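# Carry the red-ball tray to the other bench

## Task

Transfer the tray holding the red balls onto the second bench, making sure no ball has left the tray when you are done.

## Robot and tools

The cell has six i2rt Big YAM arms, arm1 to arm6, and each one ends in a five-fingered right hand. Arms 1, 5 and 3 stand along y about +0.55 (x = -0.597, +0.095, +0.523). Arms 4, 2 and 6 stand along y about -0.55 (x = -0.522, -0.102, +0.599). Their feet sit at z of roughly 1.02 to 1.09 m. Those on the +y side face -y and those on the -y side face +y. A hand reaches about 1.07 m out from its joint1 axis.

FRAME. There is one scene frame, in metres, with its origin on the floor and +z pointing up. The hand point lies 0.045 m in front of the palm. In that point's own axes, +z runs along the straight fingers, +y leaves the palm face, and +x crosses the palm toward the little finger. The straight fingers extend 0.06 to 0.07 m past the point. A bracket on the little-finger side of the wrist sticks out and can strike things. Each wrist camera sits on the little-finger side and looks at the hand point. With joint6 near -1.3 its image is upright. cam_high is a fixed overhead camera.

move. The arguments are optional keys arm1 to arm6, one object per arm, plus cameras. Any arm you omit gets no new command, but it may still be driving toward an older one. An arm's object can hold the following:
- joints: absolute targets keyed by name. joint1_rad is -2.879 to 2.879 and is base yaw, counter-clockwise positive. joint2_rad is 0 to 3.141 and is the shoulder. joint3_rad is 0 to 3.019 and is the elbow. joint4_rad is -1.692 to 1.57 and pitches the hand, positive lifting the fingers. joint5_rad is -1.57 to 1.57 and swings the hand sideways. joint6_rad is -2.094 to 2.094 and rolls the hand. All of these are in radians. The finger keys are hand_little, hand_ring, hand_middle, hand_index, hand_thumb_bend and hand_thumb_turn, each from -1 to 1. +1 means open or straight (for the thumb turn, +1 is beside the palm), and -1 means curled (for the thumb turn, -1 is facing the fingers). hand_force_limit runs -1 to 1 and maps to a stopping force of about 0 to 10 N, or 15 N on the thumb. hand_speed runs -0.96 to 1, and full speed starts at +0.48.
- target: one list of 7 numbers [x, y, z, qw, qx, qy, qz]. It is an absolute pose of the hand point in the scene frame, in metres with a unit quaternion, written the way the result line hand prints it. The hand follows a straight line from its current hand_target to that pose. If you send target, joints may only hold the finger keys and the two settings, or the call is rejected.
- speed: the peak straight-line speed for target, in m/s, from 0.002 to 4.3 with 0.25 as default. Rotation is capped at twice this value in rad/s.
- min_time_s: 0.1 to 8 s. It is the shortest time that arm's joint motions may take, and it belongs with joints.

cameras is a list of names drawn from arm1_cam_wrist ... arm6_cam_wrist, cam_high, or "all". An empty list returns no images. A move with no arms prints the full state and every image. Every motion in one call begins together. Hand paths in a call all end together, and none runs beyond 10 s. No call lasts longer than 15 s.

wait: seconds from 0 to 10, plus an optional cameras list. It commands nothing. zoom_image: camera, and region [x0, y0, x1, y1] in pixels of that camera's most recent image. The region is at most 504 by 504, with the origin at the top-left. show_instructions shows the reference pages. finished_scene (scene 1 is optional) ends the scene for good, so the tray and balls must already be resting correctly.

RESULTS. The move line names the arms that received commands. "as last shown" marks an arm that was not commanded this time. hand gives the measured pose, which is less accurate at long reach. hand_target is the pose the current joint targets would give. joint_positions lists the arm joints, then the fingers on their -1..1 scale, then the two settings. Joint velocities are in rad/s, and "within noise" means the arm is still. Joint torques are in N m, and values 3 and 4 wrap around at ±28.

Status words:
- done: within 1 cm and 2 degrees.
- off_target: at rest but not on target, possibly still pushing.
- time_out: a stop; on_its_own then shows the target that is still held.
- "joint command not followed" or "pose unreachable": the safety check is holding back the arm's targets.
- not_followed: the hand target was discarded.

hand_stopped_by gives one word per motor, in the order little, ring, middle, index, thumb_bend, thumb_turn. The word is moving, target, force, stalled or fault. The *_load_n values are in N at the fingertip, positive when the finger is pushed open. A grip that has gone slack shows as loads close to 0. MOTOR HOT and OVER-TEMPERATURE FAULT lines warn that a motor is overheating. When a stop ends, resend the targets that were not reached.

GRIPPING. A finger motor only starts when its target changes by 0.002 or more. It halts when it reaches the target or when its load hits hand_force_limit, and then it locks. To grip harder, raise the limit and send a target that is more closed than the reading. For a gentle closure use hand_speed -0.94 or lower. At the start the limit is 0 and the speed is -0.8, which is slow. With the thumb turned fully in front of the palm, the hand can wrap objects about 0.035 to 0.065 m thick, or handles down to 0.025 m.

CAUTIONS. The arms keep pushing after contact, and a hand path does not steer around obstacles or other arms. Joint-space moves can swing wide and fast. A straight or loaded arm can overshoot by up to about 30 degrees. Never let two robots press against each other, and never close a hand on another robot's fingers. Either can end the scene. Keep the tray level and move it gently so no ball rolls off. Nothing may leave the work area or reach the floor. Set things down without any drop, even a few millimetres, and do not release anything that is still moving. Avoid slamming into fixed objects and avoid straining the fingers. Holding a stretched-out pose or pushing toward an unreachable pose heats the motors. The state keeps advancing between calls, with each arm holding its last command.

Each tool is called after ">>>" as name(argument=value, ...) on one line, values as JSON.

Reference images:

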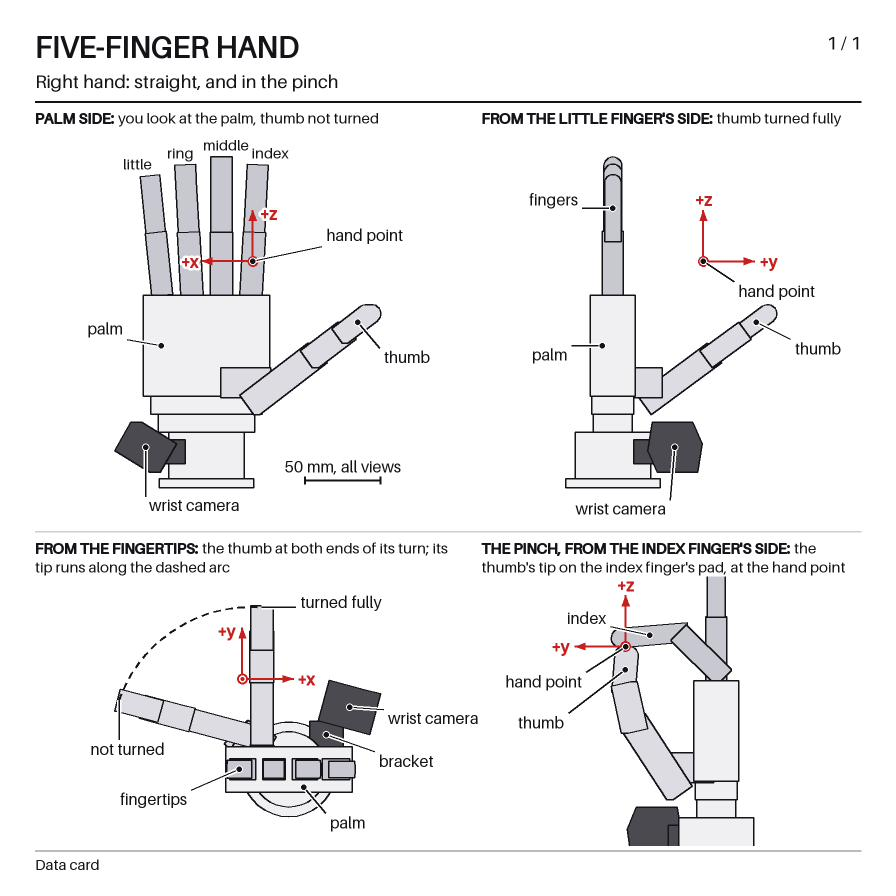

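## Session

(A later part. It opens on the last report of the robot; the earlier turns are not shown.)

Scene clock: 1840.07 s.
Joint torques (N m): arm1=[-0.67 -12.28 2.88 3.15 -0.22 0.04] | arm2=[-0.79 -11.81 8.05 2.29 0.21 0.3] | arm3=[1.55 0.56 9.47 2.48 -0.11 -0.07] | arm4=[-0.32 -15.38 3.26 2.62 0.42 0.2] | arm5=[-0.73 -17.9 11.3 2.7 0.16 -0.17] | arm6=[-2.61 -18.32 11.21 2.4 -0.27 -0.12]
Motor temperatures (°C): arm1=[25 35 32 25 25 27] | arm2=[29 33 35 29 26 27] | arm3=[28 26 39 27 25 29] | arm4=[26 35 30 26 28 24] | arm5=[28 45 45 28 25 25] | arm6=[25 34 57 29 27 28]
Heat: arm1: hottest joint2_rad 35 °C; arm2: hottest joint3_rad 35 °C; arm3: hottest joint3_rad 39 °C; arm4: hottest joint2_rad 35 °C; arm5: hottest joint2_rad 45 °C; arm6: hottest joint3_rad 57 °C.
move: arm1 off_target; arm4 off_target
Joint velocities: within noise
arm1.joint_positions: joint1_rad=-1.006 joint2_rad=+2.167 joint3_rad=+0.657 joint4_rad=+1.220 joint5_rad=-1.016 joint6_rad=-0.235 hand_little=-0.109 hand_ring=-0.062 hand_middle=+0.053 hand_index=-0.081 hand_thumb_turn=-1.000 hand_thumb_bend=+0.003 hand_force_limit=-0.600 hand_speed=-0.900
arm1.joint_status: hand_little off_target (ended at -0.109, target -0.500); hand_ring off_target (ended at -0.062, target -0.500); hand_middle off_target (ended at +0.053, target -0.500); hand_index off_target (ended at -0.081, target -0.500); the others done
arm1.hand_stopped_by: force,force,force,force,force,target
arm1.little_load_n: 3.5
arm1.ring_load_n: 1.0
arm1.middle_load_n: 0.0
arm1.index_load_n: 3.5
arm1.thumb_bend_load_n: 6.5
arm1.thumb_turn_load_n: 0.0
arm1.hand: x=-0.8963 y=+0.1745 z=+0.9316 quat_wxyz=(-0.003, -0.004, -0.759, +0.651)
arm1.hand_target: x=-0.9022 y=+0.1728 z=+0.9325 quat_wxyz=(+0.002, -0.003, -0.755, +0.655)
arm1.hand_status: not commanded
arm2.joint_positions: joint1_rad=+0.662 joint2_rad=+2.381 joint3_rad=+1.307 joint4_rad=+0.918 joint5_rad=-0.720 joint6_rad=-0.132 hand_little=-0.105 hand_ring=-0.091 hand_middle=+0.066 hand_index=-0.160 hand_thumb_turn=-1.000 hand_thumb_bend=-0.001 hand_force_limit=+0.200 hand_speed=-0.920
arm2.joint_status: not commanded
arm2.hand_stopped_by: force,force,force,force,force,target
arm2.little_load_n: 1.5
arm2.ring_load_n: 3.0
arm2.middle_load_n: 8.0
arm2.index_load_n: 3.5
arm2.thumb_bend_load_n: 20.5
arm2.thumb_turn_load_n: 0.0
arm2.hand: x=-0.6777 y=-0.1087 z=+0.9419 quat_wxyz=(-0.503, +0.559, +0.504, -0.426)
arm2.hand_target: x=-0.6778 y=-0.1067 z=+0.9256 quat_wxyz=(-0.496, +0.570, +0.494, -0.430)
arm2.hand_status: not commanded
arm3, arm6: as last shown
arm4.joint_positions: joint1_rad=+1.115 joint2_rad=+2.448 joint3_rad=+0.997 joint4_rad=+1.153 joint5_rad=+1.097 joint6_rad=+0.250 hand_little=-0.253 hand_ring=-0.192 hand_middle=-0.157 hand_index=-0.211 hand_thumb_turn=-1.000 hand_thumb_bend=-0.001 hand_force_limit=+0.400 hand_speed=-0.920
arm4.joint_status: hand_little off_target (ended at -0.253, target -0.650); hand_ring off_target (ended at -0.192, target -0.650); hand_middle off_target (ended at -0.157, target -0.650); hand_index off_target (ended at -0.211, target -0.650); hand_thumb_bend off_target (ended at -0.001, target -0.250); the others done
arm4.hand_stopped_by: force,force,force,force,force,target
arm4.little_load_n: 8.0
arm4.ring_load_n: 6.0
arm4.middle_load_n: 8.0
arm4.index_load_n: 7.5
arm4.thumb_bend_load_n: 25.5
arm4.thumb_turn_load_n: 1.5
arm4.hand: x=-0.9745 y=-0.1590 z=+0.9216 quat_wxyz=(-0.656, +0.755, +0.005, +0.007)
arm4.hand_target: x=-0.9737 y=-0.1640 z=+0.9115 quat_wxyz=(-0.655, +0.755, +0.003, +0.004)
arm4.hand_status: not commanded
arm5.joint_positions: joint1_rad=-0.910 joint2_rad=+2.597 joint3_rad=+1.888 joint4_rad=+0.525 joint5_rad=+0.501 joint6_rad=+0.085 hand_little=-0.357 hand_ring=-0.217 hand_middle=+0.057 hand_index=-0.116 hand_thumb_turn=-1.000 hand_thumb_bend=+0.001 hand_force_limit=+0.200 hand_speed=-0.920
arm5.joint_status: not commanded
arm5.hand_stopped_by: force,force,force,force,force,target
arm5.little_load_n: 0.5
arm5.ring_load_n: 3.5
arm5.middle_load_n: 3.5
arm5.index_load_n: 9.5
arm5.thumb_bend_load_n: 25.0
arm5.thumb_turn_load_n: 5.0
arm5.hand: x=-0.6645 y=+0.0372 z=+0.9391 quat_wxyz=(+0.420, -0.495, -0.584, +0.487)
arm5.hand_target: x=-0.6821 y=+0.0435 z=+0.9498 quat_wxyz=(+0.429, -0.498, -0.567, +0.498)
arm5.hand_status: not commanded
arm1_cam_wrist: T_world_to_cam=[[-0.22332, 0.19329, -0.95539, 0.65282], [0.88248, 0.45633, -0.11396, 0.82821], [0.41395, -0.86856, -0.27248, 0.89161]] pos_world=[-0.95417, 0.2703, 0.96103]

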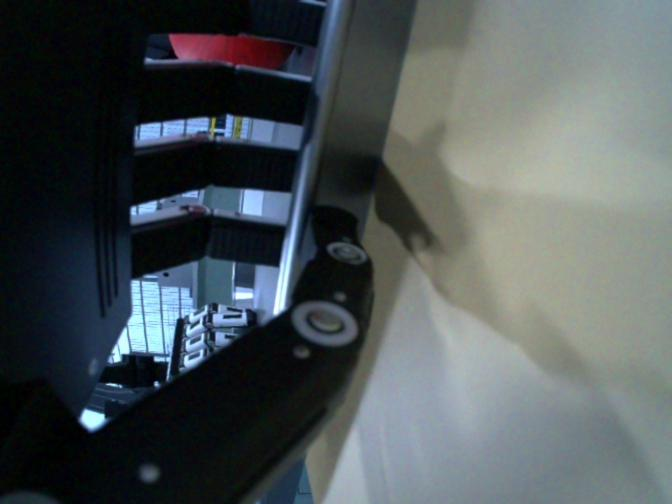

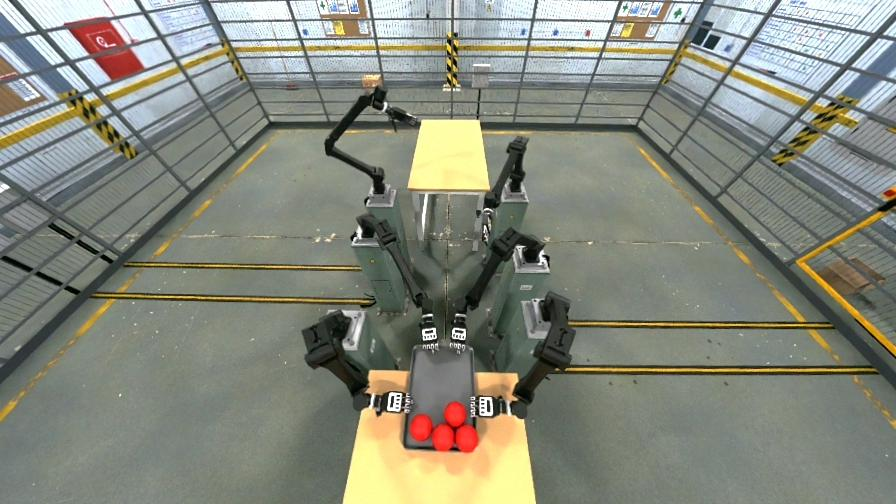

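>>> move(arm1={"joints": {"hand_little": -0.6, "hand_ring": -0.6, "hand_middle": -0.6, "hand_index": -0.6, "hand_thumb_bend": -0.2, "hand_force_limit": 0.2, "hand_speed": -0.92}})

>>> move(arm1={"joints": {"hand_little": -0.65, "hand_ring": -0.65, "hand_middle": -0.65, "hand_index": -0.65, "hand_thumb_bend": -0.25, "hand_force_limit": 0.4, "hand_speed": -0.92}})

>>> move(arm1={"target": [-0.900, 0.1690, 0.975, 0, 0, 0.7548, -0.6560], "speed": 0.03}, arm4={"target": [-0.974, -0.1640, 0.965, 0.6561, -0.7547, 0, 0], "speed": 0.03}, arm5={"target": [-0.683, 0.043, 0.995, 0.4305, -0.4950, -0.5694, 0.4952], "speed": 0.03}, arm2={"target": [-0.680, -0.108, 0.960, 0.4952, -0.5694, -0.4950, 0.4305], "speed": 0.03}, cameras=["cam_high", "arm6_cam_wrist"])

>>> zoom_image(camera="cam_high", region=[360, 290, 540, 470])

Scene clock: 1855.33 s.
Joint torques (N m): arm1=[-0.5 -12.92 2.69 2.99 -0.19 0.07] | arm2=[-0.79 -11.69 8.02 2.26 0.25 0.29] | arm3=[1.2 0.79 9.4 2.51 -0.07 -0.08] | arm4=[-0.32 -15.38 3.26 2.62 0.45 0.19] | arm5=[-2.43 -19.25 11.38 2.93 0.13 -0.11] | arm6=[-2.61 -18.32 11.21 2.4 -0.27 -0.12]
Motor temperatures (°C): arm1=[25 35 32 25 25 27] | arm2=[29 33 35 29 26 27] | arm3=[28 26 39 27 25 29] | arm4=[26 35 30 26 28 24] | arm5=[28 44 44 28 25 25] | arm6=[25 34 58 29 27 28]
Heat: arm1: hottest joint2_rad 35 °C; arm2: hottest joint3_rad 35 °C; arm3: hottest joint3_rad 39 °C; arm4: hottest joint2_rad 35 °C; arm5: hottest joint2_rad 44 °C; arm6: hottest joint3_rad 58 °C.
move: arm1 off_target
Joint velocities: within noise
arm1.joint_positions: joint1_rad=-1.001 joint2_rad=+2.167 joint3_rad=+0.660 joint4_rad=+1.223 joint5_rad=-1.016 joint6_rad=-0.239 hand_little=-0.175 hand_ring=-0.112 hand_middle=-0.019 hand_index=-0.102 hand_thumb_turn=-1.000 hand_thumb_bend=+0.004 hand_force_limit=+0.200 hand_speed=-0.920
arm1.joint_status: hand_little off_target (ended at -0.175, target -0.600); hand_ring off_target (ended at -0.112, target -0.600); hand_middle off_target (ended at -0.019, target -0.600); hand_index off_target (ended at -0.102, target -0.600); hand_thumb_bend off_target (ended at +0.004, target -0.200); the others done
arm1.hand_stopped_by: force,force,force,force,force,target
arm1.little_load_n: 7.0
arm1.ring_load_n: 3.0
arm1.middle_load_n: 5.5
arm1.index_load_n: 0.5
arm1.thumb_bend_load_n: 19.5
arm1.thumb_turn_load_n: 0.0
arm1.hand: x=-0.8964 y=+0.1722 z=+0.9324 quat_wxyz=(-0.001, +0.002, -0.758, +0.652)
arm1.hand_target: x=-0.9006 y=+0.1714 z=+0.9326 quat_wxyz=(+0.001, -0.001, -0.755, +0.655)
arm1.hand_status: not commanded
arm2, arm3, arm4, arm5, arm6: as last shown
arm2.joint_positions: joint1_rad=+0.662 joint2_rad=+2.381 joint3_rad=+1.307 joint4_rad=+0.918 joint5_rad=-0.722 joint6_rad=-0.130 hand_little=-0.106 hand_ring=-0.091 hand_middle=+0.066 hand_index=-0.160 hand_thumb_turn=-1.000 hand_thumb_bend=-0.001 hand_force_limit=+0.200 hand_speed=-0.920
arm2.ring_load_n: 2.5
arm2.hand: x=-0.6778 y=-0.1091 z=+0.9420 quat_wxyz=(-0.502, +0.559, +0.504, -0.426)
arm2.hand_target: x=-0.6778 y=-0.1068 z=+0.9257 quat_wxyz=(-0.496, +0.570, +0.494, -0.430)
arm3.ring_load_n: -0.5
arm4.little_load_n: 7.5
arm4.ring_load_n: 5.5
arm4.index_load_n: 8.0
arm4.thumb_turn_load_n: 2.0
arm4.hand_target: x=-0.9736 y=-0.1640 z=+0.9115 quat_wxyz=(-0.656, +0.755, +0.003, +0.004)
arm5.joint_positions: joint1_rad=-0.910 joint2_rad=+2.597 joint3_rad=+1.888 joint4_rad=+0.525 joint5_rad=+0.499 joint6_rad=+0.085 hand_little=-0.357 hand_ring=-0.217 hand_middle=+0.057 hand_index=-0.116 hand_thumb_turn=-1.000 hand_thumb_bend=+0.001 hand_force_limit=+0.200 hand_speed=-0.920
arm5.little_load_n: 0.0
arm5.ring_load_n: 3.0
arm5.index_load_n: 10.0
arm5.thumb_turn_load_n: 6.0
arm5.hand: x=-0.6644 y=+0.0369 z=+0.9391 quat_wxyz=(+0.419, -0.495, -0.584, +0.488)
arm5.hand_target: x=-0.6820 y=+0.0433 z=+0.9498 quat_wxyz=(+0.428, -0.497, -0.567, +0.498)
pictures: none

Scene clock: 1855.90 s.
Joint torques (N m): arm1=[-0.79 -12.81 2.58 2.95 -0.15 0.08] | arm2=[-0.79 -11.99 8.03 2.26 0.25 0.28] | arm3=[1.38 1.2 9.52 2.54 -0.1 -0.03] | arm4=[-0.38 -15.33 3.26 2.63 0.44 0.19] | arm5=[-1.44 -18.9 11.19 2.73 0.18 -0.1] | arm6=[-2.61 -18.32 11.21 2.4 -0.26 -0.12]
Motor temperatures (°C): arm1=[25 35 32 25 25 27] | arm2=[29 33 35 29 26 27] | arm3=[28 26 39 27 25 29] | arm4=[26 35 30 26 28 24] | arm5=[28 44 44 28 25 25] | arm6=[25 34 58 29 27 28]
Heat: arm1: hottest joint2_rad 35 °C; arm2: hottest joint3_rad 35 °C; arm3: hottest joint3_rad 39 °C; arm4: hottest joint2_rad 35 °C; arm5: hottest joint2_rad 44 °C; arm6: hottest joint3_rad 58 °C.
move: arm1 off_target
Joint velocities: within noise
arm1.joint_positions: joint1_rad=-0.998 joint2_rad=+2.167 joint3_rad=+0.662 joint4_rad=+1.223 joint5_rad=-1.016 joint6_rad=-0.241 hand_little=-0.180 hand_ring=-0.139 hand_middle=-0.032 hand_index=-0.144 hand_thumb_turn=-1.000 hand_thumb_bend=+0.005 hand_force_limit=+0.400 hand_speed=-0.920
arm1.joint_status: hand_little off_target (ended at -0.180, target -0.650); hand_ring off_target (ended at -0.139, target -0.650); hand_middle off_target (ended at -0.032, target -0.650); hand_index off_target (ended at -0.144, target -0.650); hand_thumb_bend off_target (ended at +0.005, target -0.250); the others done
arm1.hand_stopped_by: force,force,force,force,force,target
arm1.little_load_n: 1.5
arm1.ring_load_n: 6.5
arm1.middle_load_n: 2.5
arm1.index_load_n: 8.5
arm1.thumb_bend_load_n: 23.5
arm1.thumb_turn_load_n: 1.0
arm1.hand: x=-0.8959 y=+0.1709 z=+0.9326 quat_wxyz=(-0.001, +0.004, -0.758, +0.652)
arm1.hand_target: x=-0.8996 y=+0.1704 z=+0.9326 quat_wxyz=(+0.000, +0.000, -0.755, +0.655)
arm1.hand_status: not commanded
arm2, arm4, arm5: as last shown
arm2.ring_load_n: 2.0
arm3.joint_positions: joint1_rad=+0.060 joint2_rad=+0.645 joint3_rad=+1.351 joint4_rad=-1.208 joint5_rad=-0.095 joint6_rad=-1.018 hand_little=+1.000 hand_ring=+1.000 hand_middle=+1.000 hand_index=+1.000 hand_thumb_turn=+1.000 hand_thumb_bend=+1.000 hand_force_limit=+0.000 hand_speed=-0.800
arm3.joint_status: not commanded
arm3.hand_stopped_by: target,target,target,target,target,target
arm3.little_load_n: 0.0
arm3.ring_load_n: 0.0
arm3.middle_load_n: 0.0
arm3.index_load_n: 0.0
arm3.thumb_bend_load_n: 0.0
arm3.thumb_turn_load_n: 0.0
arm3.hand: x=+0.5279 y=+0.2895 z=+1.5665 quat_wxyz=(+0.190, +0.472, -0.717, +0.476)
arm3.hand_target: x=+0.5278 y=+0.2899 z=+1.5768 quat_wxyz=(+0.195, +0.469, -0.712, +0.484)
arm3.hand_status: not commanded
arm4.ring_load_n: 6.0
arm4.thumb_bend_load_n: 25.0
arm5.thumb_turn_load_n: 5.5
arm6.joint_positions: joint1_rad=+1.032 joint2_rad=+1.946 joint3_rad=+1.434 joint4_rad=+0.506 joint5_rad=-0.373 joint6_rad=-1.242 hand_little=+1.000 hand_ring=+1.000 hand_middle=+1.000 hand_index=+1.000 hand_thumb_turn=+1.000 hand_thumb_bend=+1.000 hand_force_limit=+0.000 hand_speed=-0.800
arm6.joint_status: not commanded
arm6.hand_stopped_by: target,target,target,target,target,target
arm6.little_load_n: -0.5
arm6.ring_load_n: 0.0
arm6.middle_load_n: 0.0
arm6.index_load_n: 0.0
arm6.thumb_bend_load_n: 0.0
arm6.thumb_turn_load_n: 0.0
arm6.hand: x=-0.1443 y=-0.1695 z=+1.2712 quat_wxyz=(-0.697, +0.160, +0.696, -0.069)
arm6.hand_target: x=-0.1496 y=-0.1534 z=+1.2920 quat_wxyz=(-0.713, +0.149, +0.682, -0.056)
arm6.hand_status: not commanded
pictures: none

Scene clock: 1858.27 s.
Joint torques (N m): arm1=[-0.56 -18.43 1.1 2.13 -0.79 0.24] | arm2=[-0.56 -14.45 6.89 0.94 0.56 0.24] | arm3=[0.97 1.2 9.39 2.61 -0.1 -0.03] | arm4=[-0.15 -22.83 1.01 1.8 1.54 0.19] | arm5=[-1.32 -22.07 9.44 1.21 0.09 -0.16] | arm6=[-2.61 -18.37 11.21 2.39 -0.27 -0.12]
Motor temperatures (°C): arm1=[25 35 32 25 25 27] | arm2=[29 33 35 29 26 27] | arm3=[28 26 39 27 25 29] | arm4=[26 35 30 26 28 24] | arm5=[28 44 44 28 25 25] | arm6=[25 34 58 29 27 28]
Heat: arm1: hottest joint2_rad 35 °C; arm2: hottest joint3_rad 35 °C; arm3: hottest joint3_rad 39 °C; arm4: hottest joint2_rad 35 °C; arm5: hottest joint2_rad 44 °C; arm6: hottest joint3_rad 58 °C.
move: arm1 off_target; arm2 done; arm4 off_target; arm5 off_target
Joint velocities: within noise
arm1.joint_positions: joint1_rad=-0.992 joint2_rad=+2.095 joint3_rad=+0.656 joint4_rad=+1.134 joint5_rad=-0.999 joint6_rad=-0.251 hand_little=-0.180 hand_ring=-0.139 hand_middle=-0.033 hand_index=-0.144 hand_thumb_turn=-1.000 hand_thumb_bend=+0.005 hand_force_limit=+0.400 hand_speed=-0.920
arm1.joint_status: not commanded
arm1.hand_stopped_by: force,force,force,force,force,target
arm1.little_load_n: 4.5
arm1.ring_load_n: 8.5
arm1.middle_load_n: 0.5
arm1.index_load_n: 7.0
arm1.thumb_bend_load_n: 24.5
arm1.thumb_turn_load_n: 0.0
arm1.hand: x=-0.8990 y=+0.1679 z=+0.9494 quat_wxyz=(-0.001, -0.002, -0.763, +0.646)
arm1.hand_target: x=-0.8986 y=+0.1676 z=+0.9730 quat_wxyz=(-0.001, +0.002, -0.755, +0.656)
arm1.hand_status: off_target (0.026 m and 1.5 deg from the pose sent, 0.043 m and 0.7 deg at the start)
arm2.joint_positions: joint1_rad=+0.661 joint2_rad=+2.343 joint3_rad=+1.296 joint4_rad=+0.898 joint5_rad=-0.729 joint6_rad=-0.126 hand_little=-0.105 hand_ring=-0.091 hand_middle=+0.065 hand_index=-0.161 hand_thumb_turn=-1.000 hand_thumb_bend=-0.001 hand_force_limit=+0.200 hand_speed=-0.920
arm2.joint_status: not commanded
arm2.hand_stopped_by: force,force,force,force,force,target
arm2.little_load_n: 5.5
arm2.ring_load_n: 3.0
arm2.middle_load_n: 3.0
arm2.index_load_n: 0.5
arm2.thumb_bend_load_n: 16.5
arm2.thumb_turn_load_n: 0.0
arm2.hand: x=-0.6785 y=-0.1088 z=+0.9611 quat_wxyz=(-0.503, +0.556, +0.504, -0.430)
arm2.hand_target: x=-0.6792 y=-0.1072 z=+0.9599 quat_wxyz=(-0.496, +0.570, +0.495, -0.430)
arm2.hand_status: done (0.002 m and 2.0 deg from the pose sent, 0.018 m and 1.8 deg at the start)
arm3, arm6: as last shown
arm4.joint_positions: joint1_rad=+1.113 joint2_rad=+2.393 joint3_rad=+0.963 joint4_rad=+1.098 joint5_rad=+1.071 joint6_rad=+0.258 hand_little=-0.253 hand_ring=-0.192 hand_middle=-0.157 hand_index=-0.211 hand_thumb_turn=-1.000 hand_thumb_bend=+0.000 hand_force_limit=+0.400 hand_speed=-0.920
arm4.joint_status: not commanded
arm4.hand_stopped_by: force,force,force,force,force,target
arm4.little_load_n: 1.5
arm4.ring_load_n: 3.0
arm4.middle_load_n: 6.5
arm4.index_load_n: 9.5
arm4.thumb_bend_load_n: 28.5
arm4.thumb_turn_load_n: 4.5
arm4.hand: x=-0.9733 y=-0.1626 z=+0.9339 quat_wxyz=(-0.647, +0.762, +0.019, +0.007)
arm4.hand_target: x=-0.9750 y=-0.1637 z=+0.9625 quat_wxyz=(-0.656, +0.755, +0.000, -0.001)
arm4.hand_status: off_target (0.031 m and 2.7 deg from the pose sent, 0.044 m and 1.0 deg at the start)
arm5.joint_positions: joint1_rad=-0.910 joint2_rad=+2.566 joint3_rad=+1.887 joint4_rad=+0.502 joint5_rad=+0.502 joint6_rad=+0.073 hand_little=-0.357 hand_ring=-0.217 hand_middle=+0.056 hand_index=-0.116 hand_thumb_turn=-1.000 hand_thumb_bend=+0.001 hand_force_limit=+0.200 hand_speed=-0.920
arm5.joint_status: not commanded
arm5.hand_stopped_by: force,force,force,force,force,target
arm5.little_load_n: 3.5
arm5.ring_load_n: 2.5
arm5.middle_load_n: 0.5
arm5.index_load_n: 5.5
arm5.thumb_bend_load_n: 20.5
arm5.thumb_turn_load_n: 3.5
arm5.hand: x=-0.6675 y=+0.0360 z=+0.9598 quat_wxyz=(+0.424, -0.492, -0.584, +0.487)
arm5.hand_target: x=-0.6829 y=+0.0438 z=+0.9926 quat_wxyz=(+0.433, -0.493, -0.572, +0.492)
arm5.hand_status: off_target (0.039 m and 2.1 deg from the pose sent, 0.059 m and 2.3 deg at the start)
arm6.little_load_n: 0.0
pictures: arm6_cam_wrist, cam_high
arm6_cam_wrist: T_world_to_cam=[[0.1163, 0.99313, -0.01321, 0.19804], [0.54619, -0.07506, -0.83429, 1.12419], [-0.82955, 0.08981, -0.55117, 0.7106]] pos_world=[-0.04758, -0.17613, 1.33218]

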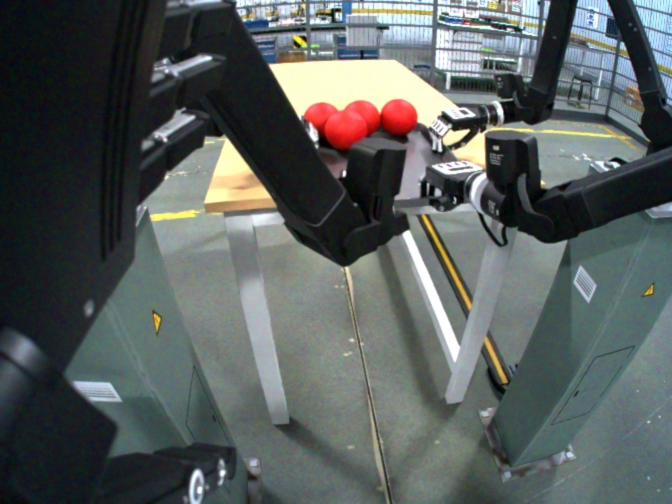

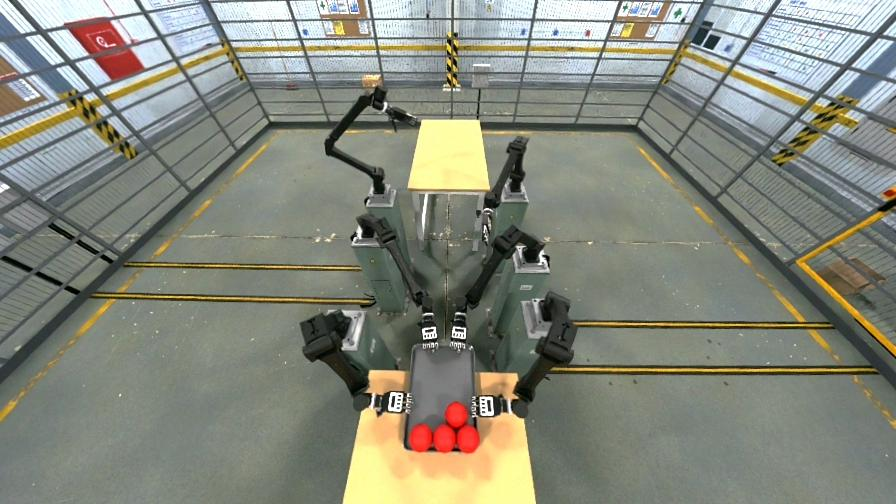

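Scaled by 2.800.

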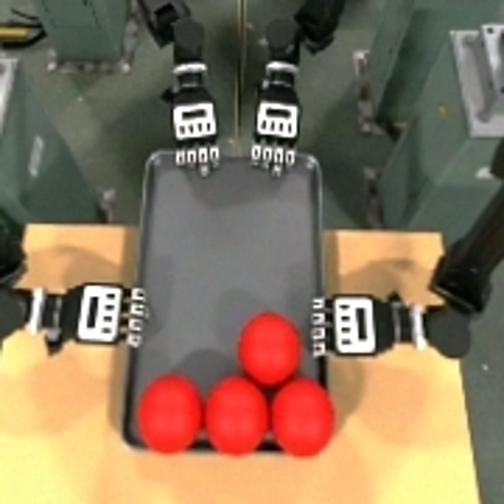

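>>> move(arm1={"target": [-0.900, 0.1690, 1.012, 0, 0, 0.7548, -0.6560], "speed": 0.03}, arm4={"target": [-0.974, -0.1660, 1.012, 0.6561, -0.7547, 0, 0], "speed": 0.035}, arm5={"target": [-0.683, 0.043, 1.030, 0.4305, -0.4950, -0.5694, 0.4952], "speed": 0.03}, arm2={"target": [-0.680, -0.108, 0.990, 0.4952, -0.5694, -0.4950, 0.4305], "speed": 0.03}, cameras=["cam_high", "arm6_cam_wrist"])

>>> zoom_image(camera="arm6_cam_wrist", region=[200, 40, 560, 300])

Scene clock: 1876.57 s.
Joint torques (N m): arm1=[-0.44 -17.9 2.19 1.92 -0.79 0.36] | arm2=[-0.56 -13.51 7.5 0.83 0.78 0.18] | arm3=[1.14 1.14 9.31 2.67 -0.14 -0.04] | arm4=[-0.15 -23.41 1.7 1.78 1.85 0.08] | arm5=[-1.32 -22.12 9.84 1.22 0.1 -0.04] | arm6=[-2.61 -18.32 11.21 2.4 -0.27 -0.12]
Motor temperatures (°C): arm1=[25 36 31 25 25 27] | arm2=[29 33 35 29 26 27] | arm3=[28 26 39 27 25 29] | arm4=[26 35 29 26 29 24] | arm5=[28 46 43 28 25 25] | arm6=[25 34 58 29 27 28]
Heat: arm1: hottest joint2_rad 36 °C; arm2: hottest joint3_rad 35 °C; arm3: hottest joint3_rad 39 °C; arm4: hottest joint2_rad 35 °C; arm5: hottest joint2_rad 46 °C; arm6: hottest joint3_rad 58 °C.
move: arm1 off_target; arm2 off_target; arm4 off_target; arm5 off_target
Joint velocities: within noise
arm1.joint_positions: joint1_rad=-0.992 joint2_rad=+1.965 joint3_rad=+0.639 joint4_rad=+1.025 joint5_rad=-0.999 joint6_rad=-0.259 hand_little=-0.180 hand_ring=-0.139 hand_middle=-0.033 hand_index=-0.144 hand_thumb_turn=-1.000 hand_thumb_bend=+0.005 hand_force_limit=+0.400 hand_speed=-0.920
arm1.joint_status: not commanded
arm1.hand_stopped_by: force,force,force,force,force,target
arm1.little_load_n: 5.5
arm1.ring_load_n: 9.5
arm1.middle_load_n: 1.0
arm1.index_load_n: 6.5
arm1.thumb_bend_load_n: 25.0
arm1.thumb_turn_load_n: 0.0
arm1.hand: x=-0.9017 y=+0.1664 z=+0.9877 quat_wxyz=(+0.003, +0.003, -0.762, +0.647)
arm1.hand_target: x=-0.9007 y=+0.1683 z=+1.0106 quat_wxyz=(+0.000, +0.001, -0.755, +0.656)
arm1.hand_status: off_target (0.025 m and 1.4 deg from the pose sent, 0.063 m and 1.5 deg at the start)
arm2.joint_positions: joint1_rad=+0.661 joint2_rad=+2.266 joint3_rad=+1.274 joint4_rad=+0.852 joint5_rad=-0.736 joint6_rad=-0.113 hand_little=-0.105 hand_ring=-0.091 hand_middle=+0.065 hand_index=-0.161 hand_thumb_turn=-1.000 hand_thumb_bend=-0.001 hand_force_limit=+0.200 hand_speed=-0.920
arm2.joint_status: not commanded
arm2.hand_stopped_by: force,force,force,force,force,target
arm2.little_load_n: 4.5
arm2.ring_load_n: 3.0
arm2.middle_load_n: 3.0
arm2.index_load_n: 1.0
arm2.thumb_bend_load_n: 16.5
arm2.thumb_turn_load_n: 0.0
arm2.hand: x=-0.6796 y=-0.1103 z=+0.9977 quat_wxyz=(-0.502, +0.554, +0.502, -0.434)
arm2.hand_target: x=-0.6798 y=-0.1087 z=+0.9895 quat_wxyz=(-0.494, +0.571, +0.493, -0.432)
arm2.hand_status: off_target (0.008 m and 2.1 deg from the pose sent, 0.029 m and 2.0 deg at the start)
arm3, arm6: as last shown
arm4.joint_positions: joint1_rad=+1.116 joint2_rad=+2.271 joint3_rad=+0.916 joint4_rad=+1.009 joint5_rad=+1.071 joint6_rad=+0.279 hand_little=-0.253 hand_ring=-0.192 hand_middle=-0.157 hand_index=-0.211 hand_thumb_turn=-1.000 hand_thumb_bend=+0.000 hand_force_limit=+0.400 hand_speed=-0.920
arm4.joint_status: not commanded
arm4.hand_stopped_by: force,force,force,force,force,target
arm4.little_load_n: 2.0
arm4.ring_load_n: 3.5
arm4.middle_load_n: 5.5
arm4.index_load_n: 9.5
arm4.thumb_bend_load_n: 28.5
arm4.thumb_turn_load_n: 5.0
arm4.hand: x=-0.9746 y=-0.1642 z=+0.9752 quat_wxyz=(-0.645, +0.764, +0.016, +0.004)
arm4.hand_target: x=-0.9751 y=-0.1649 z=+1.0096 quat_wxyz=(-0.656, +0.755, -0.003, -0.002)
arm4.hand_status: off_target (0.037 m and 2.5 deg from the pose sent, 0.078 m and 2.7 deg at the start)
arm5.joint_positions: joint1_rad=-0.910 joint2_rad=+2.505 joint3_rad=+1.875 joint4_rad=+0.456 joint5_rad=+0.502 joint6_rad=+0.073 hand_little=-0.357 hand_ring=-0.217 hand_middle=+0.056 hand_index=-0.116 hand_thumb_turn=-1.000 hand_thumb_bend=+0.001 hand_force_limit=+0.200 hand_speed=-0.920
arm5.joint_status: not commanded
arm5.hand_stopped_by: force,force,force,force,force,target
arm5.little_load_n: 4.0
arm5.ring_load_n: 3.5
arm5.middle_load_n: 1.0
arm5.index_load_n: 5.5
arm5.thumb_bend_load_n: 22.0
arm5.thumb_turn_load_n: 2.5
arm5.hand: x=-0.6695 y=+0.0346 z=+0.9968 quat_wxyz=(+0.424, -0.492, -0.583, +0.488)
arm5.hand_target: x=-0.6837 y=+0.0421 z=+1.0302 quat_wxyz=(+0.431, -0.495, -0.569, +0.496)
arm5.hand_status: off_target (0.037 m and 2.0 deg from the pose sent, 0.072 m and 2.1 deg at the start)
arm6.index_load_n: -0.5
pictures: arm6_cam_wrist, cam_high
arm6_cam_wrist: T_world_to_cam=[[0.1163, 0.99313, -0.01321, 0.19804], [0.54619, -0.07506, -0.83429, 1.12419], [-0.82955, 0.08981, -0.55117, 0.7106]] pos_world=[-0.04758, -0.17613, 1.33218]

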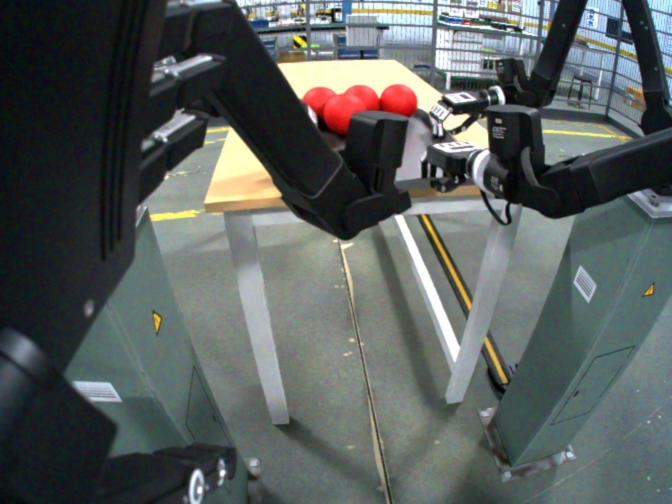

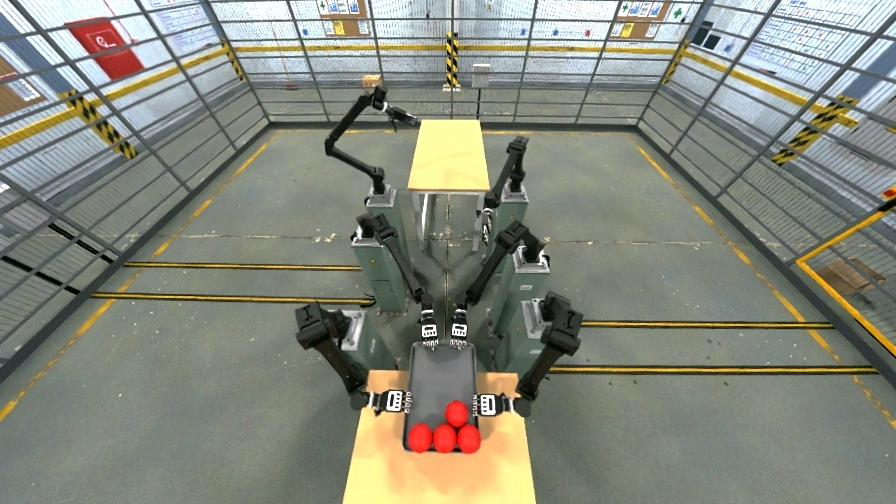

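Scaled by 1.400 from the camera's image (finer frame: 960x720).

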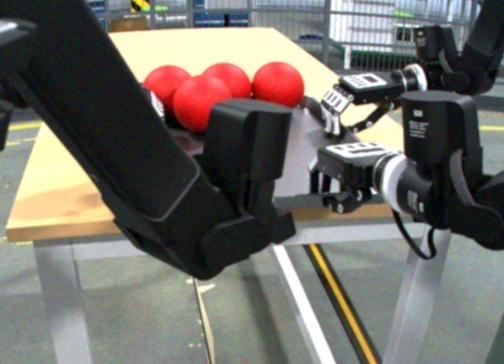

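>>> move(arm1={"target": [-0.800, 0.1690, 1.016, 0, 0, 0.7548, -0.6560], "speed": 0.05}, arm4={"target": [-0.874, -0.1660, 1.016, 0.6561, -0.7547, 0, 0], "speed": 0.05}, arm5={"target": [-0.583, 0.043, 1.034, 0.4305, -0.4950, -0.5694, 0.4952], "speed": 0.05}, arm2={"target": [-0.580, -0.108, 0.994, 0.4952, -0.5694, -0.4950, 0.4305], "speed": 0.05}, cameras=["cam_high", "arm6_cam_wrist"])

>>> zoom_image(camera="cam_high", region=[360, 290, 540, 470])

Scene clock: 1906.50 s.
Joint torques (N m): arm1=[-0.26 -14.15 0.57 4.12 -0.52 0.53] | arm2=[-0.97 -11.58 5.72 1.88 0.65 0.06] | arm3=[1.26 1.32 9.13 2.62 -0.11 -0.08] | arm4=[0.03 -20.25 -0.13 4.19 1.31 -0.01] | arm5=[-0.5 -19.49 7.9 3.23 0.39 -0.03] | arm6=[-2.61 -18.37 11.21 2.4 -0.27 -0.12]
Motor temperatures (°C): arm1=[25 35 31 25 26 27] | arm2=[29 35 34 28 27 27] | arm3=[28 25 39 27 25 29] | arm4=[26 37 29 26 31 24] | arm5=[28 46 45 28 25 25] | arm6=[25 34 58 29 27 28]
Heat: arm1: hottest joint2_rad 35 °C; arm2: hottest joint2_rad 35 °C; arm3: hottest joint3_rad 39 °C; arm4: hottest joint2_rad 37 °C; arm5: hottest joint2_rad 46 °C; arm6: hottest joint3_rad 58 °C.
move: arm1 off_target; arm2 off_target; arm4 off_target; arm5 off_target
Joint velocities: within noise
arm1.joint_positions: joint1_rad=-0.831 joint2_rad=+1.871 joint3_rad=+0.417 joint4_rad=+1.172 joint5_rad=-0.846 joint6_rad=-0.216 hand_little=-0.180 hand_ring=-0.139 hand_middle=-0.032 hand_index=-0.144 hand_thumb_turn=-1.000 hand_thumb_bend=+0.006 hand_force_limit=+0.400 hand_speed=-0.920
arm1.joint_status: not commanded
arm1.hand_stopped_by: force,force,force,force,force,target
arm1.little_load_n: 2.0
arm1.ring_load_n: 8.5
arm1.middle_load_n: 2.5
arm1.index_load_n: 8.5
arm1.thumb_bend_load_n: 27.5
arm1.thumb_turn_load_n: 0.0
arm1.hand: x=-0.8032 y=+0.1695 z=+0.9934 quat_wxyz=(+0.000, +0.005, -0.770, +0.638)
arm1.hand_target: x=-0.8004 y=+0.1697 z=+1.0150 quat_wxyz=(+0.000, +0.002, -0.756, +0.654)
arm1.hand_status: off_target (0.023 m and 2.8 deg from the pose sent, 0.106 m and 1.4 deg at the start)
arm2.joint_positions: joint1_rad=+0.516 joint2_rad=+2.170 joint3_rad=+1.086 joint4_rad=+0.913 joint5_rad=-0.872 joint6_rad=-0.144 hand_little=-0.105 hand_ring=-0.091 hand_middle=+0.065 hand_index=-0.161 hand_thumb_turn=-1.000 hand_thumb_bend=-0.001 hand_force_limit=+0.200 hand_speed=-0.920
arm2.joint_status: not commanded
arm2.hand_stopped_by: force,force,force,force,force,target
arm2.little_load_n: 9.5
arm2.ring_load_n: 4.5
arm2.middle_load_n: 1.5
arm2.index_load_n: 0.0
arm2.thumb_bend_load_n: 15.0
arm2.thumb_turn_load_n: 0.0
arm2.hand: x=-0.5801 y=-0.1057 z=+1.0055 quat_wxyz=(-0.501, +0.559, +0.500, -0.433)
arm2.hand_target: x=-0.5766 y=-0.1039 z=+0.9957 quat_wxyz=(-0.499, +0.569, +0.494, -0.428)
arm2.hand_status: off_target (0.012 m and 1.5 deg from the pose sent, 0.100 m and 2.1 deg at the start)
arm3, arm6: as last shown
arm4.joint_positions: joint1_rad=+1.003 joint2_rad=+2.211 joint3_rad=+0.682 joint4_rad=+1.202 joint5_rad=+0.972 joint6_rad=+0.227 hand_little=-0.253 hand_ring=-0.192 hand_middle=-0.157 hand_index=-0.211 hand_thumb_turn=-1.000 hand_thumb_bend=+0.001 hand_force_limit=+0.400 hand_speed=-0.920
arm4.joint_status: not commanded
arm4.hand_stopped_by: force,force,force,force,force,target
arm4.little_load_n: 5.0
arm4.ring_load_n: 5.5
arm4.middle_load_n: 5.5
arm4.index_load_n: 8.5
arm4.thumb_bend_load_n: 29.5
arm4.thumb_turn_load_n: 3.5
arm4.hand: x=-0.8770 y=-0.1627 z=+0.9815 quat_wxyz=(-0.638, +0.770, +0.018, +0.014)
arm4.hand_target: x=-0.8794 y=-0.1633 z=+1.0167 quat_wxyz=(-0.657, +0.754, -0.004, -0.004)
arm4.hand_status: off_target (0.035 m and 3.8 deg from the pose sent, 0.109 m and 2.5 deg at the start)
arm5.joint_positions: joint1_rad=-0.826 joint2_rad=+2.327 joint3_rad=+1.536 joint4_rad=+0.580 joint5_rad=+0.582 joint6_rad=+0.094 hand_little=-0.357 hand_ring=-0.217 hand_middle=+0.057 hand_index=-0.116 hand_thumb_turn=-1.000 hand_thumb_bend=+0.001 hand_force_limit=+0.200 hand_speed=-0.920
arm5.joint_status: not commanded
arm5.hand_stopped_by: force,force,force,force,force,target
arm5.little_load_n: 0.5
arm5.ring_load_n: 2.5
arm5.middle_load_n: 2.0
arm5.index_load_n: 7.0
arm5.thumb_bend_load_n: 23.5
arm5.thumb_turn_load_n: 3.0
arm5.hand: x=-0.5706 y=+0.0394 z=+1.0026 quat_wxyz=(+0.421, -0.493, -0.592, +0.479)
arm5.hand_target: x=-0.5831 y=+0.0439 z=+1.0345 quat_wxyz=(+0.429, -0.497, -0.568, +0.496)
arm5.hand_status: off_target (0.034 m and 3.4 deg from the pose sent, 0.094 m and 2.0 deg at the start)
arm6.index_load_n: 0.0
pictures: arm6_cam_wrist, cam_high
arm6_cam_wrist: T_world_to_cam=[[0.1163, 0.99313, -0.01321, 0.19804], [0.54619, -0.07506, -0.83429, 1.12419], [-0.82955, 0.08981, -0.55117, 0.7106]] pos_world=[-0.04758, -0.17613, 1.33218]

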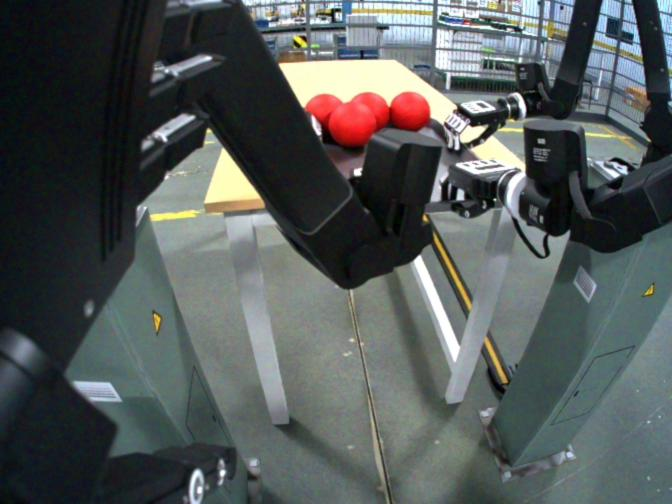

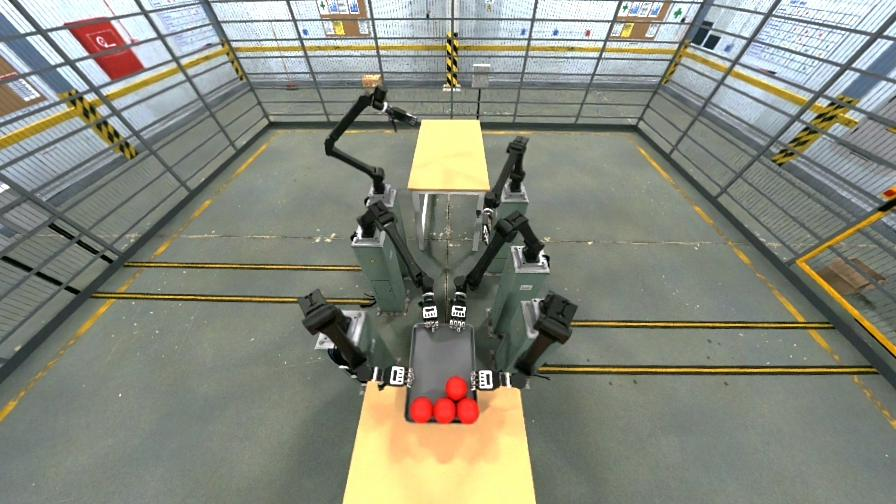

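Scaled by 2.800.

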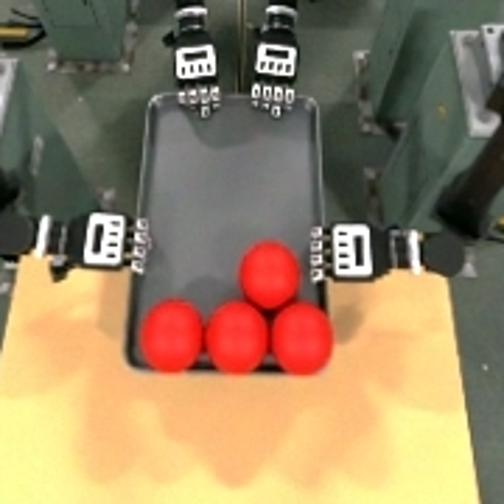

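>>> move(arm1={"target": [-0.700, 0.1690, 1.016, 0, 0, 0.7548, -0.6560], "speed": 0.06}, arm4={"target": [-0.774, -0.1660, 1.017, 0.6561, -0.7547, 0, 0], "speed": 0.06}, arm5={"target": [-0.483, 0.041, 1.034, 0.4305, -0.4950, -0.5694, 0.4952], "speed": 0.06}, arm2={"target": [-0.480, -0.108, 0.998, 0.4952, -0.5694, -0.4950, 0.4305], "speed": 0.06}, cameras=["cam_high"])

>>> zoom_image(camera="cam_high", region=[360, 260, 540, 440])

Scene clock: 1921.37 s.
Joint torques (N m): arm1=[0.5 -11.58 -0.35 4.38 -0.24 0.45] | arm2=[1.2 -11.46 5.75 1.69 0.7 0.05] | arm3=[1.61 0.73 9.24 2.67 -0.17 0] | arm4=[-1.55 -15.85 -2.7 4.96 1.09 0.08] | arm5=[-0.15 -18.2 5.98 2.74 0.55 -0.08] | arm6=[-2.49 -18.55 11.21 2.39 -0.21 -0.12]
Motor temperatures (°C): arm1=[25 35 31 25 26 27] | arm2=[29 34 33 28 27 27] | arm3=[28 25 39 27 25 29] | arm4=[26 37 29 27 31 24] | arm5=[28 46 44 28 25 25] | arm6=[25 35 58 29 27 28]
Heat: arm1: hottest joint2_rad 35 °C; arm2: hottest joint2_rad 34 °C; arm3: hottest joint3_rad 39 °C; arm4: hottest joint2_rad 37 °C; arm5: hottest joint2_rad 46 °C; arm6: hottest joint3_rad 58 °C.
move: arm1 off_target; arm2 not_followed; arm4 off_target; arm5 off_target
Joint velocities: within noise
arm1.joint_positions: joint1_rad=-0.584 joint2_rad=+1.856 joint3_rad=+0.243 joint4_rad=+1.387 joint5_rad=-0.585 joint6_rad=-0.144 hand_little=-0.180 hand_ring=-0.139 hand_middle=-0.032 hand_index=-0.144 hand_thumb_turn=-1.000 hand_thumb_bend=+0.007 hand_force_limit=+0.400 hand_speed=-0.920
arm1.joint_status: not commanded
arm1.hand_stopped_by: force,force,force,force,force,target
arm1.little_load_n: 2.5
arm1.ring_load_n: 9.0
arm1.middle_load_n: 2.0
arm1.index_load_n: 6.5
arm1.thumb_bend_load_n: 29.0
arm1.thumb_turn_load_n: 0.5
arm1.hand: x=-0.7137 y=+0.1698 z=+0.9968 quat_wxyz=(+0.012, +0.002, -0.771, +0.637)
arm1.hand_target: x=-0.7072 y=+0.1674 z=+1.0170 quat_wxyz=(+0.006, +0.000, -0.754, +0.657)
arm1.hand_status: off_target (0.024 m and 3.2 deg from the pose sent, 0.106 m and 2.8 deg at the start)
arm2.joint_positions: joint1_rad=+0.360 joint2_rad=+2.101 joint3_rad=+0.955 joint4_rad=+0.944 joint5_rad=-1.024 joint6_rad=-0.182 hand_little=-0.105 hand_ring=-0.091 hand_middle=+0.065 hand_index=-0.161 hand_thumb_turn=-1.000 hand_thumb_bend=-0.001 hand_force_limit=+0.200 hand_speed=-0.920
arm2.joint_status: not commanded
arm2.hand_stopped_by: force,force,force,force,force,target
arm2.little_load_n: 9.5
arm2.ring_load_n: 4.5
arm2.middle_load_n: 0.5
arm2.index_load_n: 0.0
arm2.thumb_bend_load_n: 10.5
arm2.thumb_turn_load_n: -1.5
arm2.on_its_own: joint1_rad is held at +0.383, not at its first target +0.514; joint3_rad is held at +0.958, not at its first target +1.082; joint5_rad is held at -1.004, not at its first target -0.854; joint6_rad is held at -0.184, not at its first target -0.144
arm2.hand: x=-0.4893 y=-0.1034 z=+1.0133 quat_wxyz=(-0.502, +0.559, +0.497, -0.435)
arm2.hand_target: x=-0.5002 y=-0.1080 z=+1.0107 quat_wxyz=(-0.500, +0.559, +0.499, -0.434)
arm2.hand_status: not_followed (0.018 m and 1.5 deg from the pose sent, 0.100 m and 1.5 deg at the start)
arm3: as last shown
arm3.little_load_n: -0.5
arm4.joint_positions: joint1_rad=+0.840 joint2_rad=+2.209 joint3_rad=+0.481 joint4_rad=+1.470 joint5_rad=+0.801 joint6_rad=+0.141 hand_little=-0.253 hand_ring=-0.192 hand_middle=-0.158 hand_index=-0.211 hand_thumb_turn=-1.000 hand_thumb_bend=+0.001 hand_force_limit=+0.400 hand_speed=-0.920
arm4.joint_status: not commanded
arm4.hand_stopped_by: force,force,force,force,force,target
arm4.little_load_n: 2.0
arm4.ring_load_n: 3.0
arm4.middle_load_n: 3.0
arm4.index_load_n: 9.5
arm4.thumb_bend_load_n: 28.0
arm4.thumb_turn_load_n: 5.0
arm4.hand: x=-0.7861 y=-0.1630 z=+0.9917 quat_wxyz=(-0.639, +0.769, +0.024, +0.008)
arm4.hand_target: x=-0.7742 y=-0.1655 z=+1.0156 quat_wxyz=(-0.655, +0.755, +0.003, +0.003)
arm4.hand_status: off_target (0.028 m and 3.9 deg from the pose sent, 0.109 m and 3.8 deg at the start)
arm5.joint_positions: joint1_rad=-0.723 joint2_rad=+2.210 joint3_rad=+1.293 joint4_rad=+0.703 joint5_rad=+0.689 joint6_rad=+0.114 hand_little=-0.357 hand_ring=-0.217 hand_middle=+0.057 hand_index=-0.116 hand_thumb_turn=-1.000 hand_thumb_bend=+0.001 hand_force_limit=+0.200 hand_speed=-0.920
arm5.joint_status: not commanded
arm5.hand_stopped_by: force,force,force,force,force,target
arm5.little_load_n: 2.0
arm5.ring_load_n: 2.5
arm5.middle_load_n: 2.0
arm5.index_load_n: 8.0
arm5.thumb_bend_load_n: 19.5
arm5.thumb_turn_load_n: 4.0
arm5.hand: x=-0.4797 y=+0.0410 z=+1.0083 quat_wxyz=(+0.425, -0.492, -0.588, +0.481)
arm5.hand_target: x=-0.4839 y=+0.0414 z=+1.0353 quat_wxyz=(+0.431, -0.495, -0.569, +0.496)
arm5.hand_status: off_target (0.026 m and 2.8 deg from the pose sent, 0.093 m and 3.4 deg at the start)
arm6.joint_positions: joint1_rad=+1.029 joint2_rad=+1.946 joint3_rad=+1.434 joint4_rad=+0.506 joint5_rad=-0.373 joint6_rad=-1.242 hand_little=+1.000 hand_ring=+1.000 hand_middle=+1.000 hand_index=+1.000 hand_thumb_turn=+1.000 hand_thumb_bend=+1.000 hand_force_limit=+0.000 hand_speed=-0.800
arm6.joint_status: not commanded
arm6.hand_stopped_by: target,target,target,target,target,target
arm6.little_load_n: 0.0
arm6.ring_load_n: 0.0
arm6.middle_load_n: 0.0
arm6.index_load_n: 0.0
arm6.thumb_bend_load_n: 0.0
arm6.thumb_turn_load_n: 0.0
arm6.hand: x=-0.1431 y=-0.1672 z=+1.2712 quat_wxyz=(-0.697, +0.161, +0.695, -0.068)
arm6.hand_target: x=-0.1487 y=-0.1516 z=+1.2921 quat_wxyz=(-0.714, +0.150, +0.682, -0.055)
arm6.hand_status: not commanded
pose unreachable (arm2 arm): on one or more control steps of this call this arm could not follow its commanded pose, so it was not sent that pose on those steps. On the call's last step it was still not sent that pose. It may still have moved: this result reports where it is.
cause: moving toward the commanded pose would bring a part of the arm too close to another arm (a part of this arm and the arm6 arm's hand, 8 mm apart when this arm was first held).

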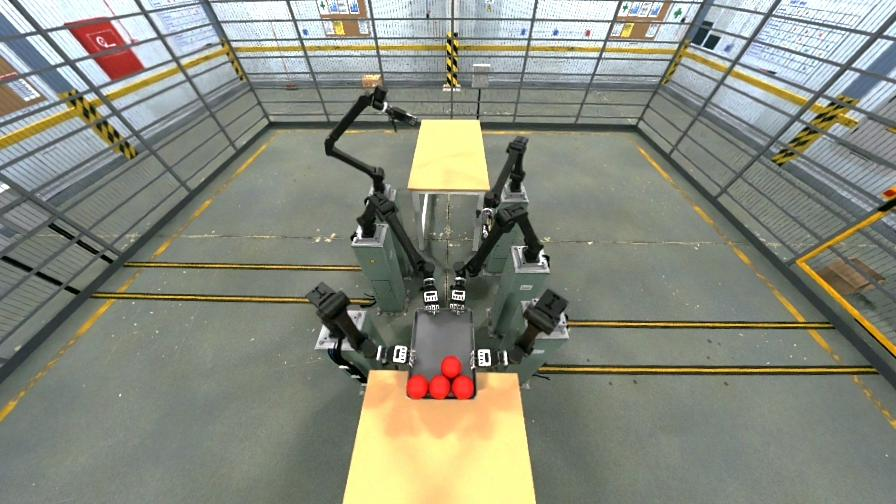

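Scaled by 2.800.

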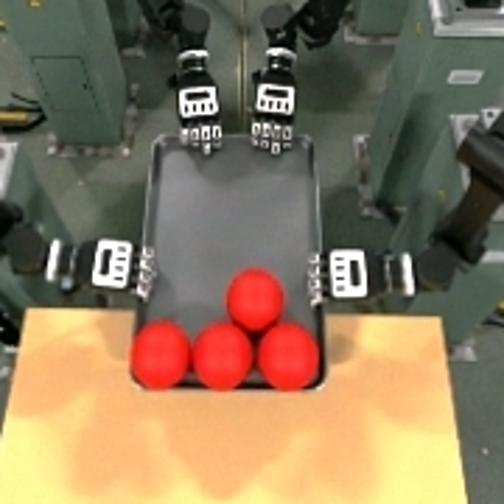

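>>> move(arm6={"target": [0.10, -0.12, 1.34, 0.714, -0.150, -0.682, 0.055], "speed": 0.25}, cameras=["arm6_cam_wrist"])

Scene clock: 1935.97 s.
Joint torques (N m): arm1=[0.62 -11.52 -0.4 4.38 -0.26 0.46] | arm2=[0.97 -10.93 5.75 1.66 0.7 0.05] | arm3=[1.73 0.67 9.44 2.63 -0.07 -0.05] | arm4=[-1.61 -15.74 -2.7 4.92 1.1 0.09] | arm5=[0.26 -17.85 6.05 2.99 0.51 -0.15] | arm6=[-2.02 -13.1 7.77 2.62 -0.15 0.11]
Motor temperatures (°C): arm1=[25 35 31 25 25 27] | arm2=[29 33 33 28 27 27] | arm3=[28 25 39 27 25 29] | arm4=[26 36 29 27 30 24] | arm5=[28 46 42 28 26 25] | arm6=[25 35 56 28 27 27]
Heat: arm1: hottest joint2_rad 35 °C; arm2: hottest joint2_rad 33 °C; arm3: hottest joint3_rad 39 °C; arm4: hottest joint2_rad 36 °C; arm5: hottest joint2_rad 46 °C; arm6: hottest joint3_rad 56 °C.
move: arm6 off_target
Joint velocities: within noise
arm1, arm2, arm3, arm4, arm5: as last shown
arm1.middle_load_n: 1.5
arm1.index_load_n: 6.0
arm1.thumb_bend_load_n: 29.5
arm1.hand_target: x=-0.7071 y=+0.1674 z=+1.0170 quat_wxyz=(+0.005, +0.000, -0.754, +0.657)
arm2.joint_positions: joint1_rad=+0.360 joint2_rad=+2.099 joint3_rad=+0.955 joint4_rad=+0.944 joint5_rad=-1.024 joint6_rad=-0.182 hand_little=-0.105 hand_ring=-0.091 hand_middle=+0.065 hand_index=-0.161 hand_thumb_turn=-1.000 hand_thumb_bend=-0.001 hand_force_limit=+0.200 hand_speed=-0.920
arm2.little_load_n: 10.0
arm2.ring_load_n: 4.0
arm2.on_its_own: joint1_rad is held at +0.383, not at its first target +0.514; joint3_rad is held at +0.958, not at its first target +1.082; joint5_rad is held at -1.004, not at its first target -0.854; joint6_rad is held at -0.184, not at its first target -0.144
arm2.hand: x=-0.4894 y=-0.1032 z=+1.0142 quat_wxyz=(-0.503, +0.558, +0.497, -0.434)
arm2.hand_target: x=-0.5004 y=-0.1081 z=+1.0110 quat_wxyz=(-0.500, +0.558, +0.499, -0.434)
arm3.little_load_n: 0.0
arm3.thumb_bend_load_n: 0.5
arm4.joint_positions: joint1_rad=+0.840 joint2_rad=+2.209 joint3_rad=+0.481 joint4_rad=+1.472 joint5_rad=+0.801 joint6_rad=+0.139 hand_little=-0.253 hand_ring=-0.192 hand_middle=-0.158 hand_index=-0.211 hand_thumb_turn=-1.000 hand_thumb_bend=+0.001 hand_force_limit=+0.400 hand_speed=-0.920
arm4.thumb_bend_load_n: 27.5
arm4.hand: x=-0.7862 y=-0.1629 z=+0.9920 quat_wxyz=(-0.640, +0.768, +0.025, +0.009)
arm4.hand_target: x=-0.7741 y=-0.1655 z=+1.0155 quat_wxyz=(-0.655, +0.755, +0.003, +0.003)
arm5.little_load_n: 2.5
arm5.ring_load_n: 3.0
arm5.hand_target: x=-0.4840 y=+0.0410 z=+1.0351 quat_wxyz=(+0.431, -0.495, -0.569, +0.496)
arm6.joint_positions: joint1_rad=+0.693 joint2_rad=+1.504 joint3_rad=+0.974 joint4_rad=+0.554 joint5_rad=-0.713 joint6_rad=-1.242 hand_little=+1.000 hand_ring=+1.000 hand_middle=+1.000 hand_index=+1.000 hand_thumb_turn=+1.000 hand_thumb_bend=+1.000 hand_force_limit=+0.000 hand_speed=-0.800
arm6.joint_status: not commanded
arm6.hand_stopped_by: target,target,target,target,target,target
arm6.little_load_n: 0.0
arm6.ring_load_n: 0.0
arm6.middle_load_n: 0.0
arm6.index_load_n: 0.0
arm6.thumb_bend_load_n: 0.0
arm6.thumb_turn_load_n: 0.0
arm6.hand: x=+0.0949 y=-0.1237 z=+1.3312 quat_wxyz=(-0.706, +0.152, +0.689, -0.064)
arm6.hand_target: x=+0.0982 y=-0.1210 z=+1.3420 quat_wxyz=(-0.715, +0.148, +0.681, -0.060)
arm6.hand_status: off_target (0.011 m and 1.7 deg from the pose sent, 0.257 m and 3.2 deg at the start)
previous command not reached (arm6 arm): its joint targets, or the way to them, would have brought a part of the robot too close to another arm.
led back after a hold (arm6 arm): the arm was led back toward your command in small steps, so it may still be short of it.
arm6_cam_wrist: T_world_to_cam=[[0.11428, 0.99344, 0.00445, 0.10215], [0.52892, -0.05705, -0.84675, 1.06758], [-0.84094, 0.09912, -0.53197, 0.91465]] pos_world=[0.19284, -0.13124, 1.39009]

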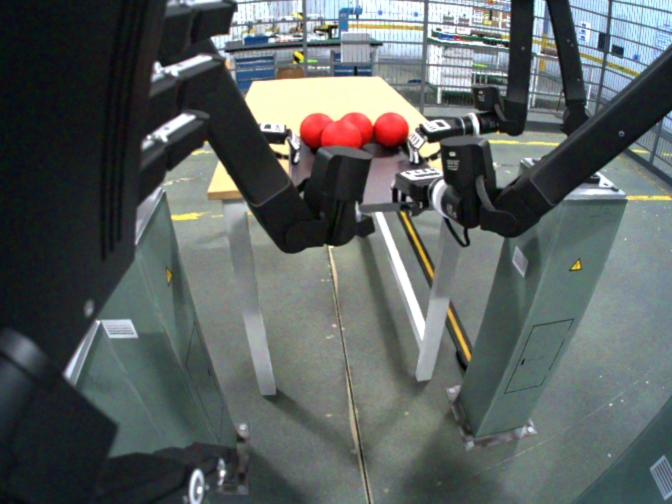

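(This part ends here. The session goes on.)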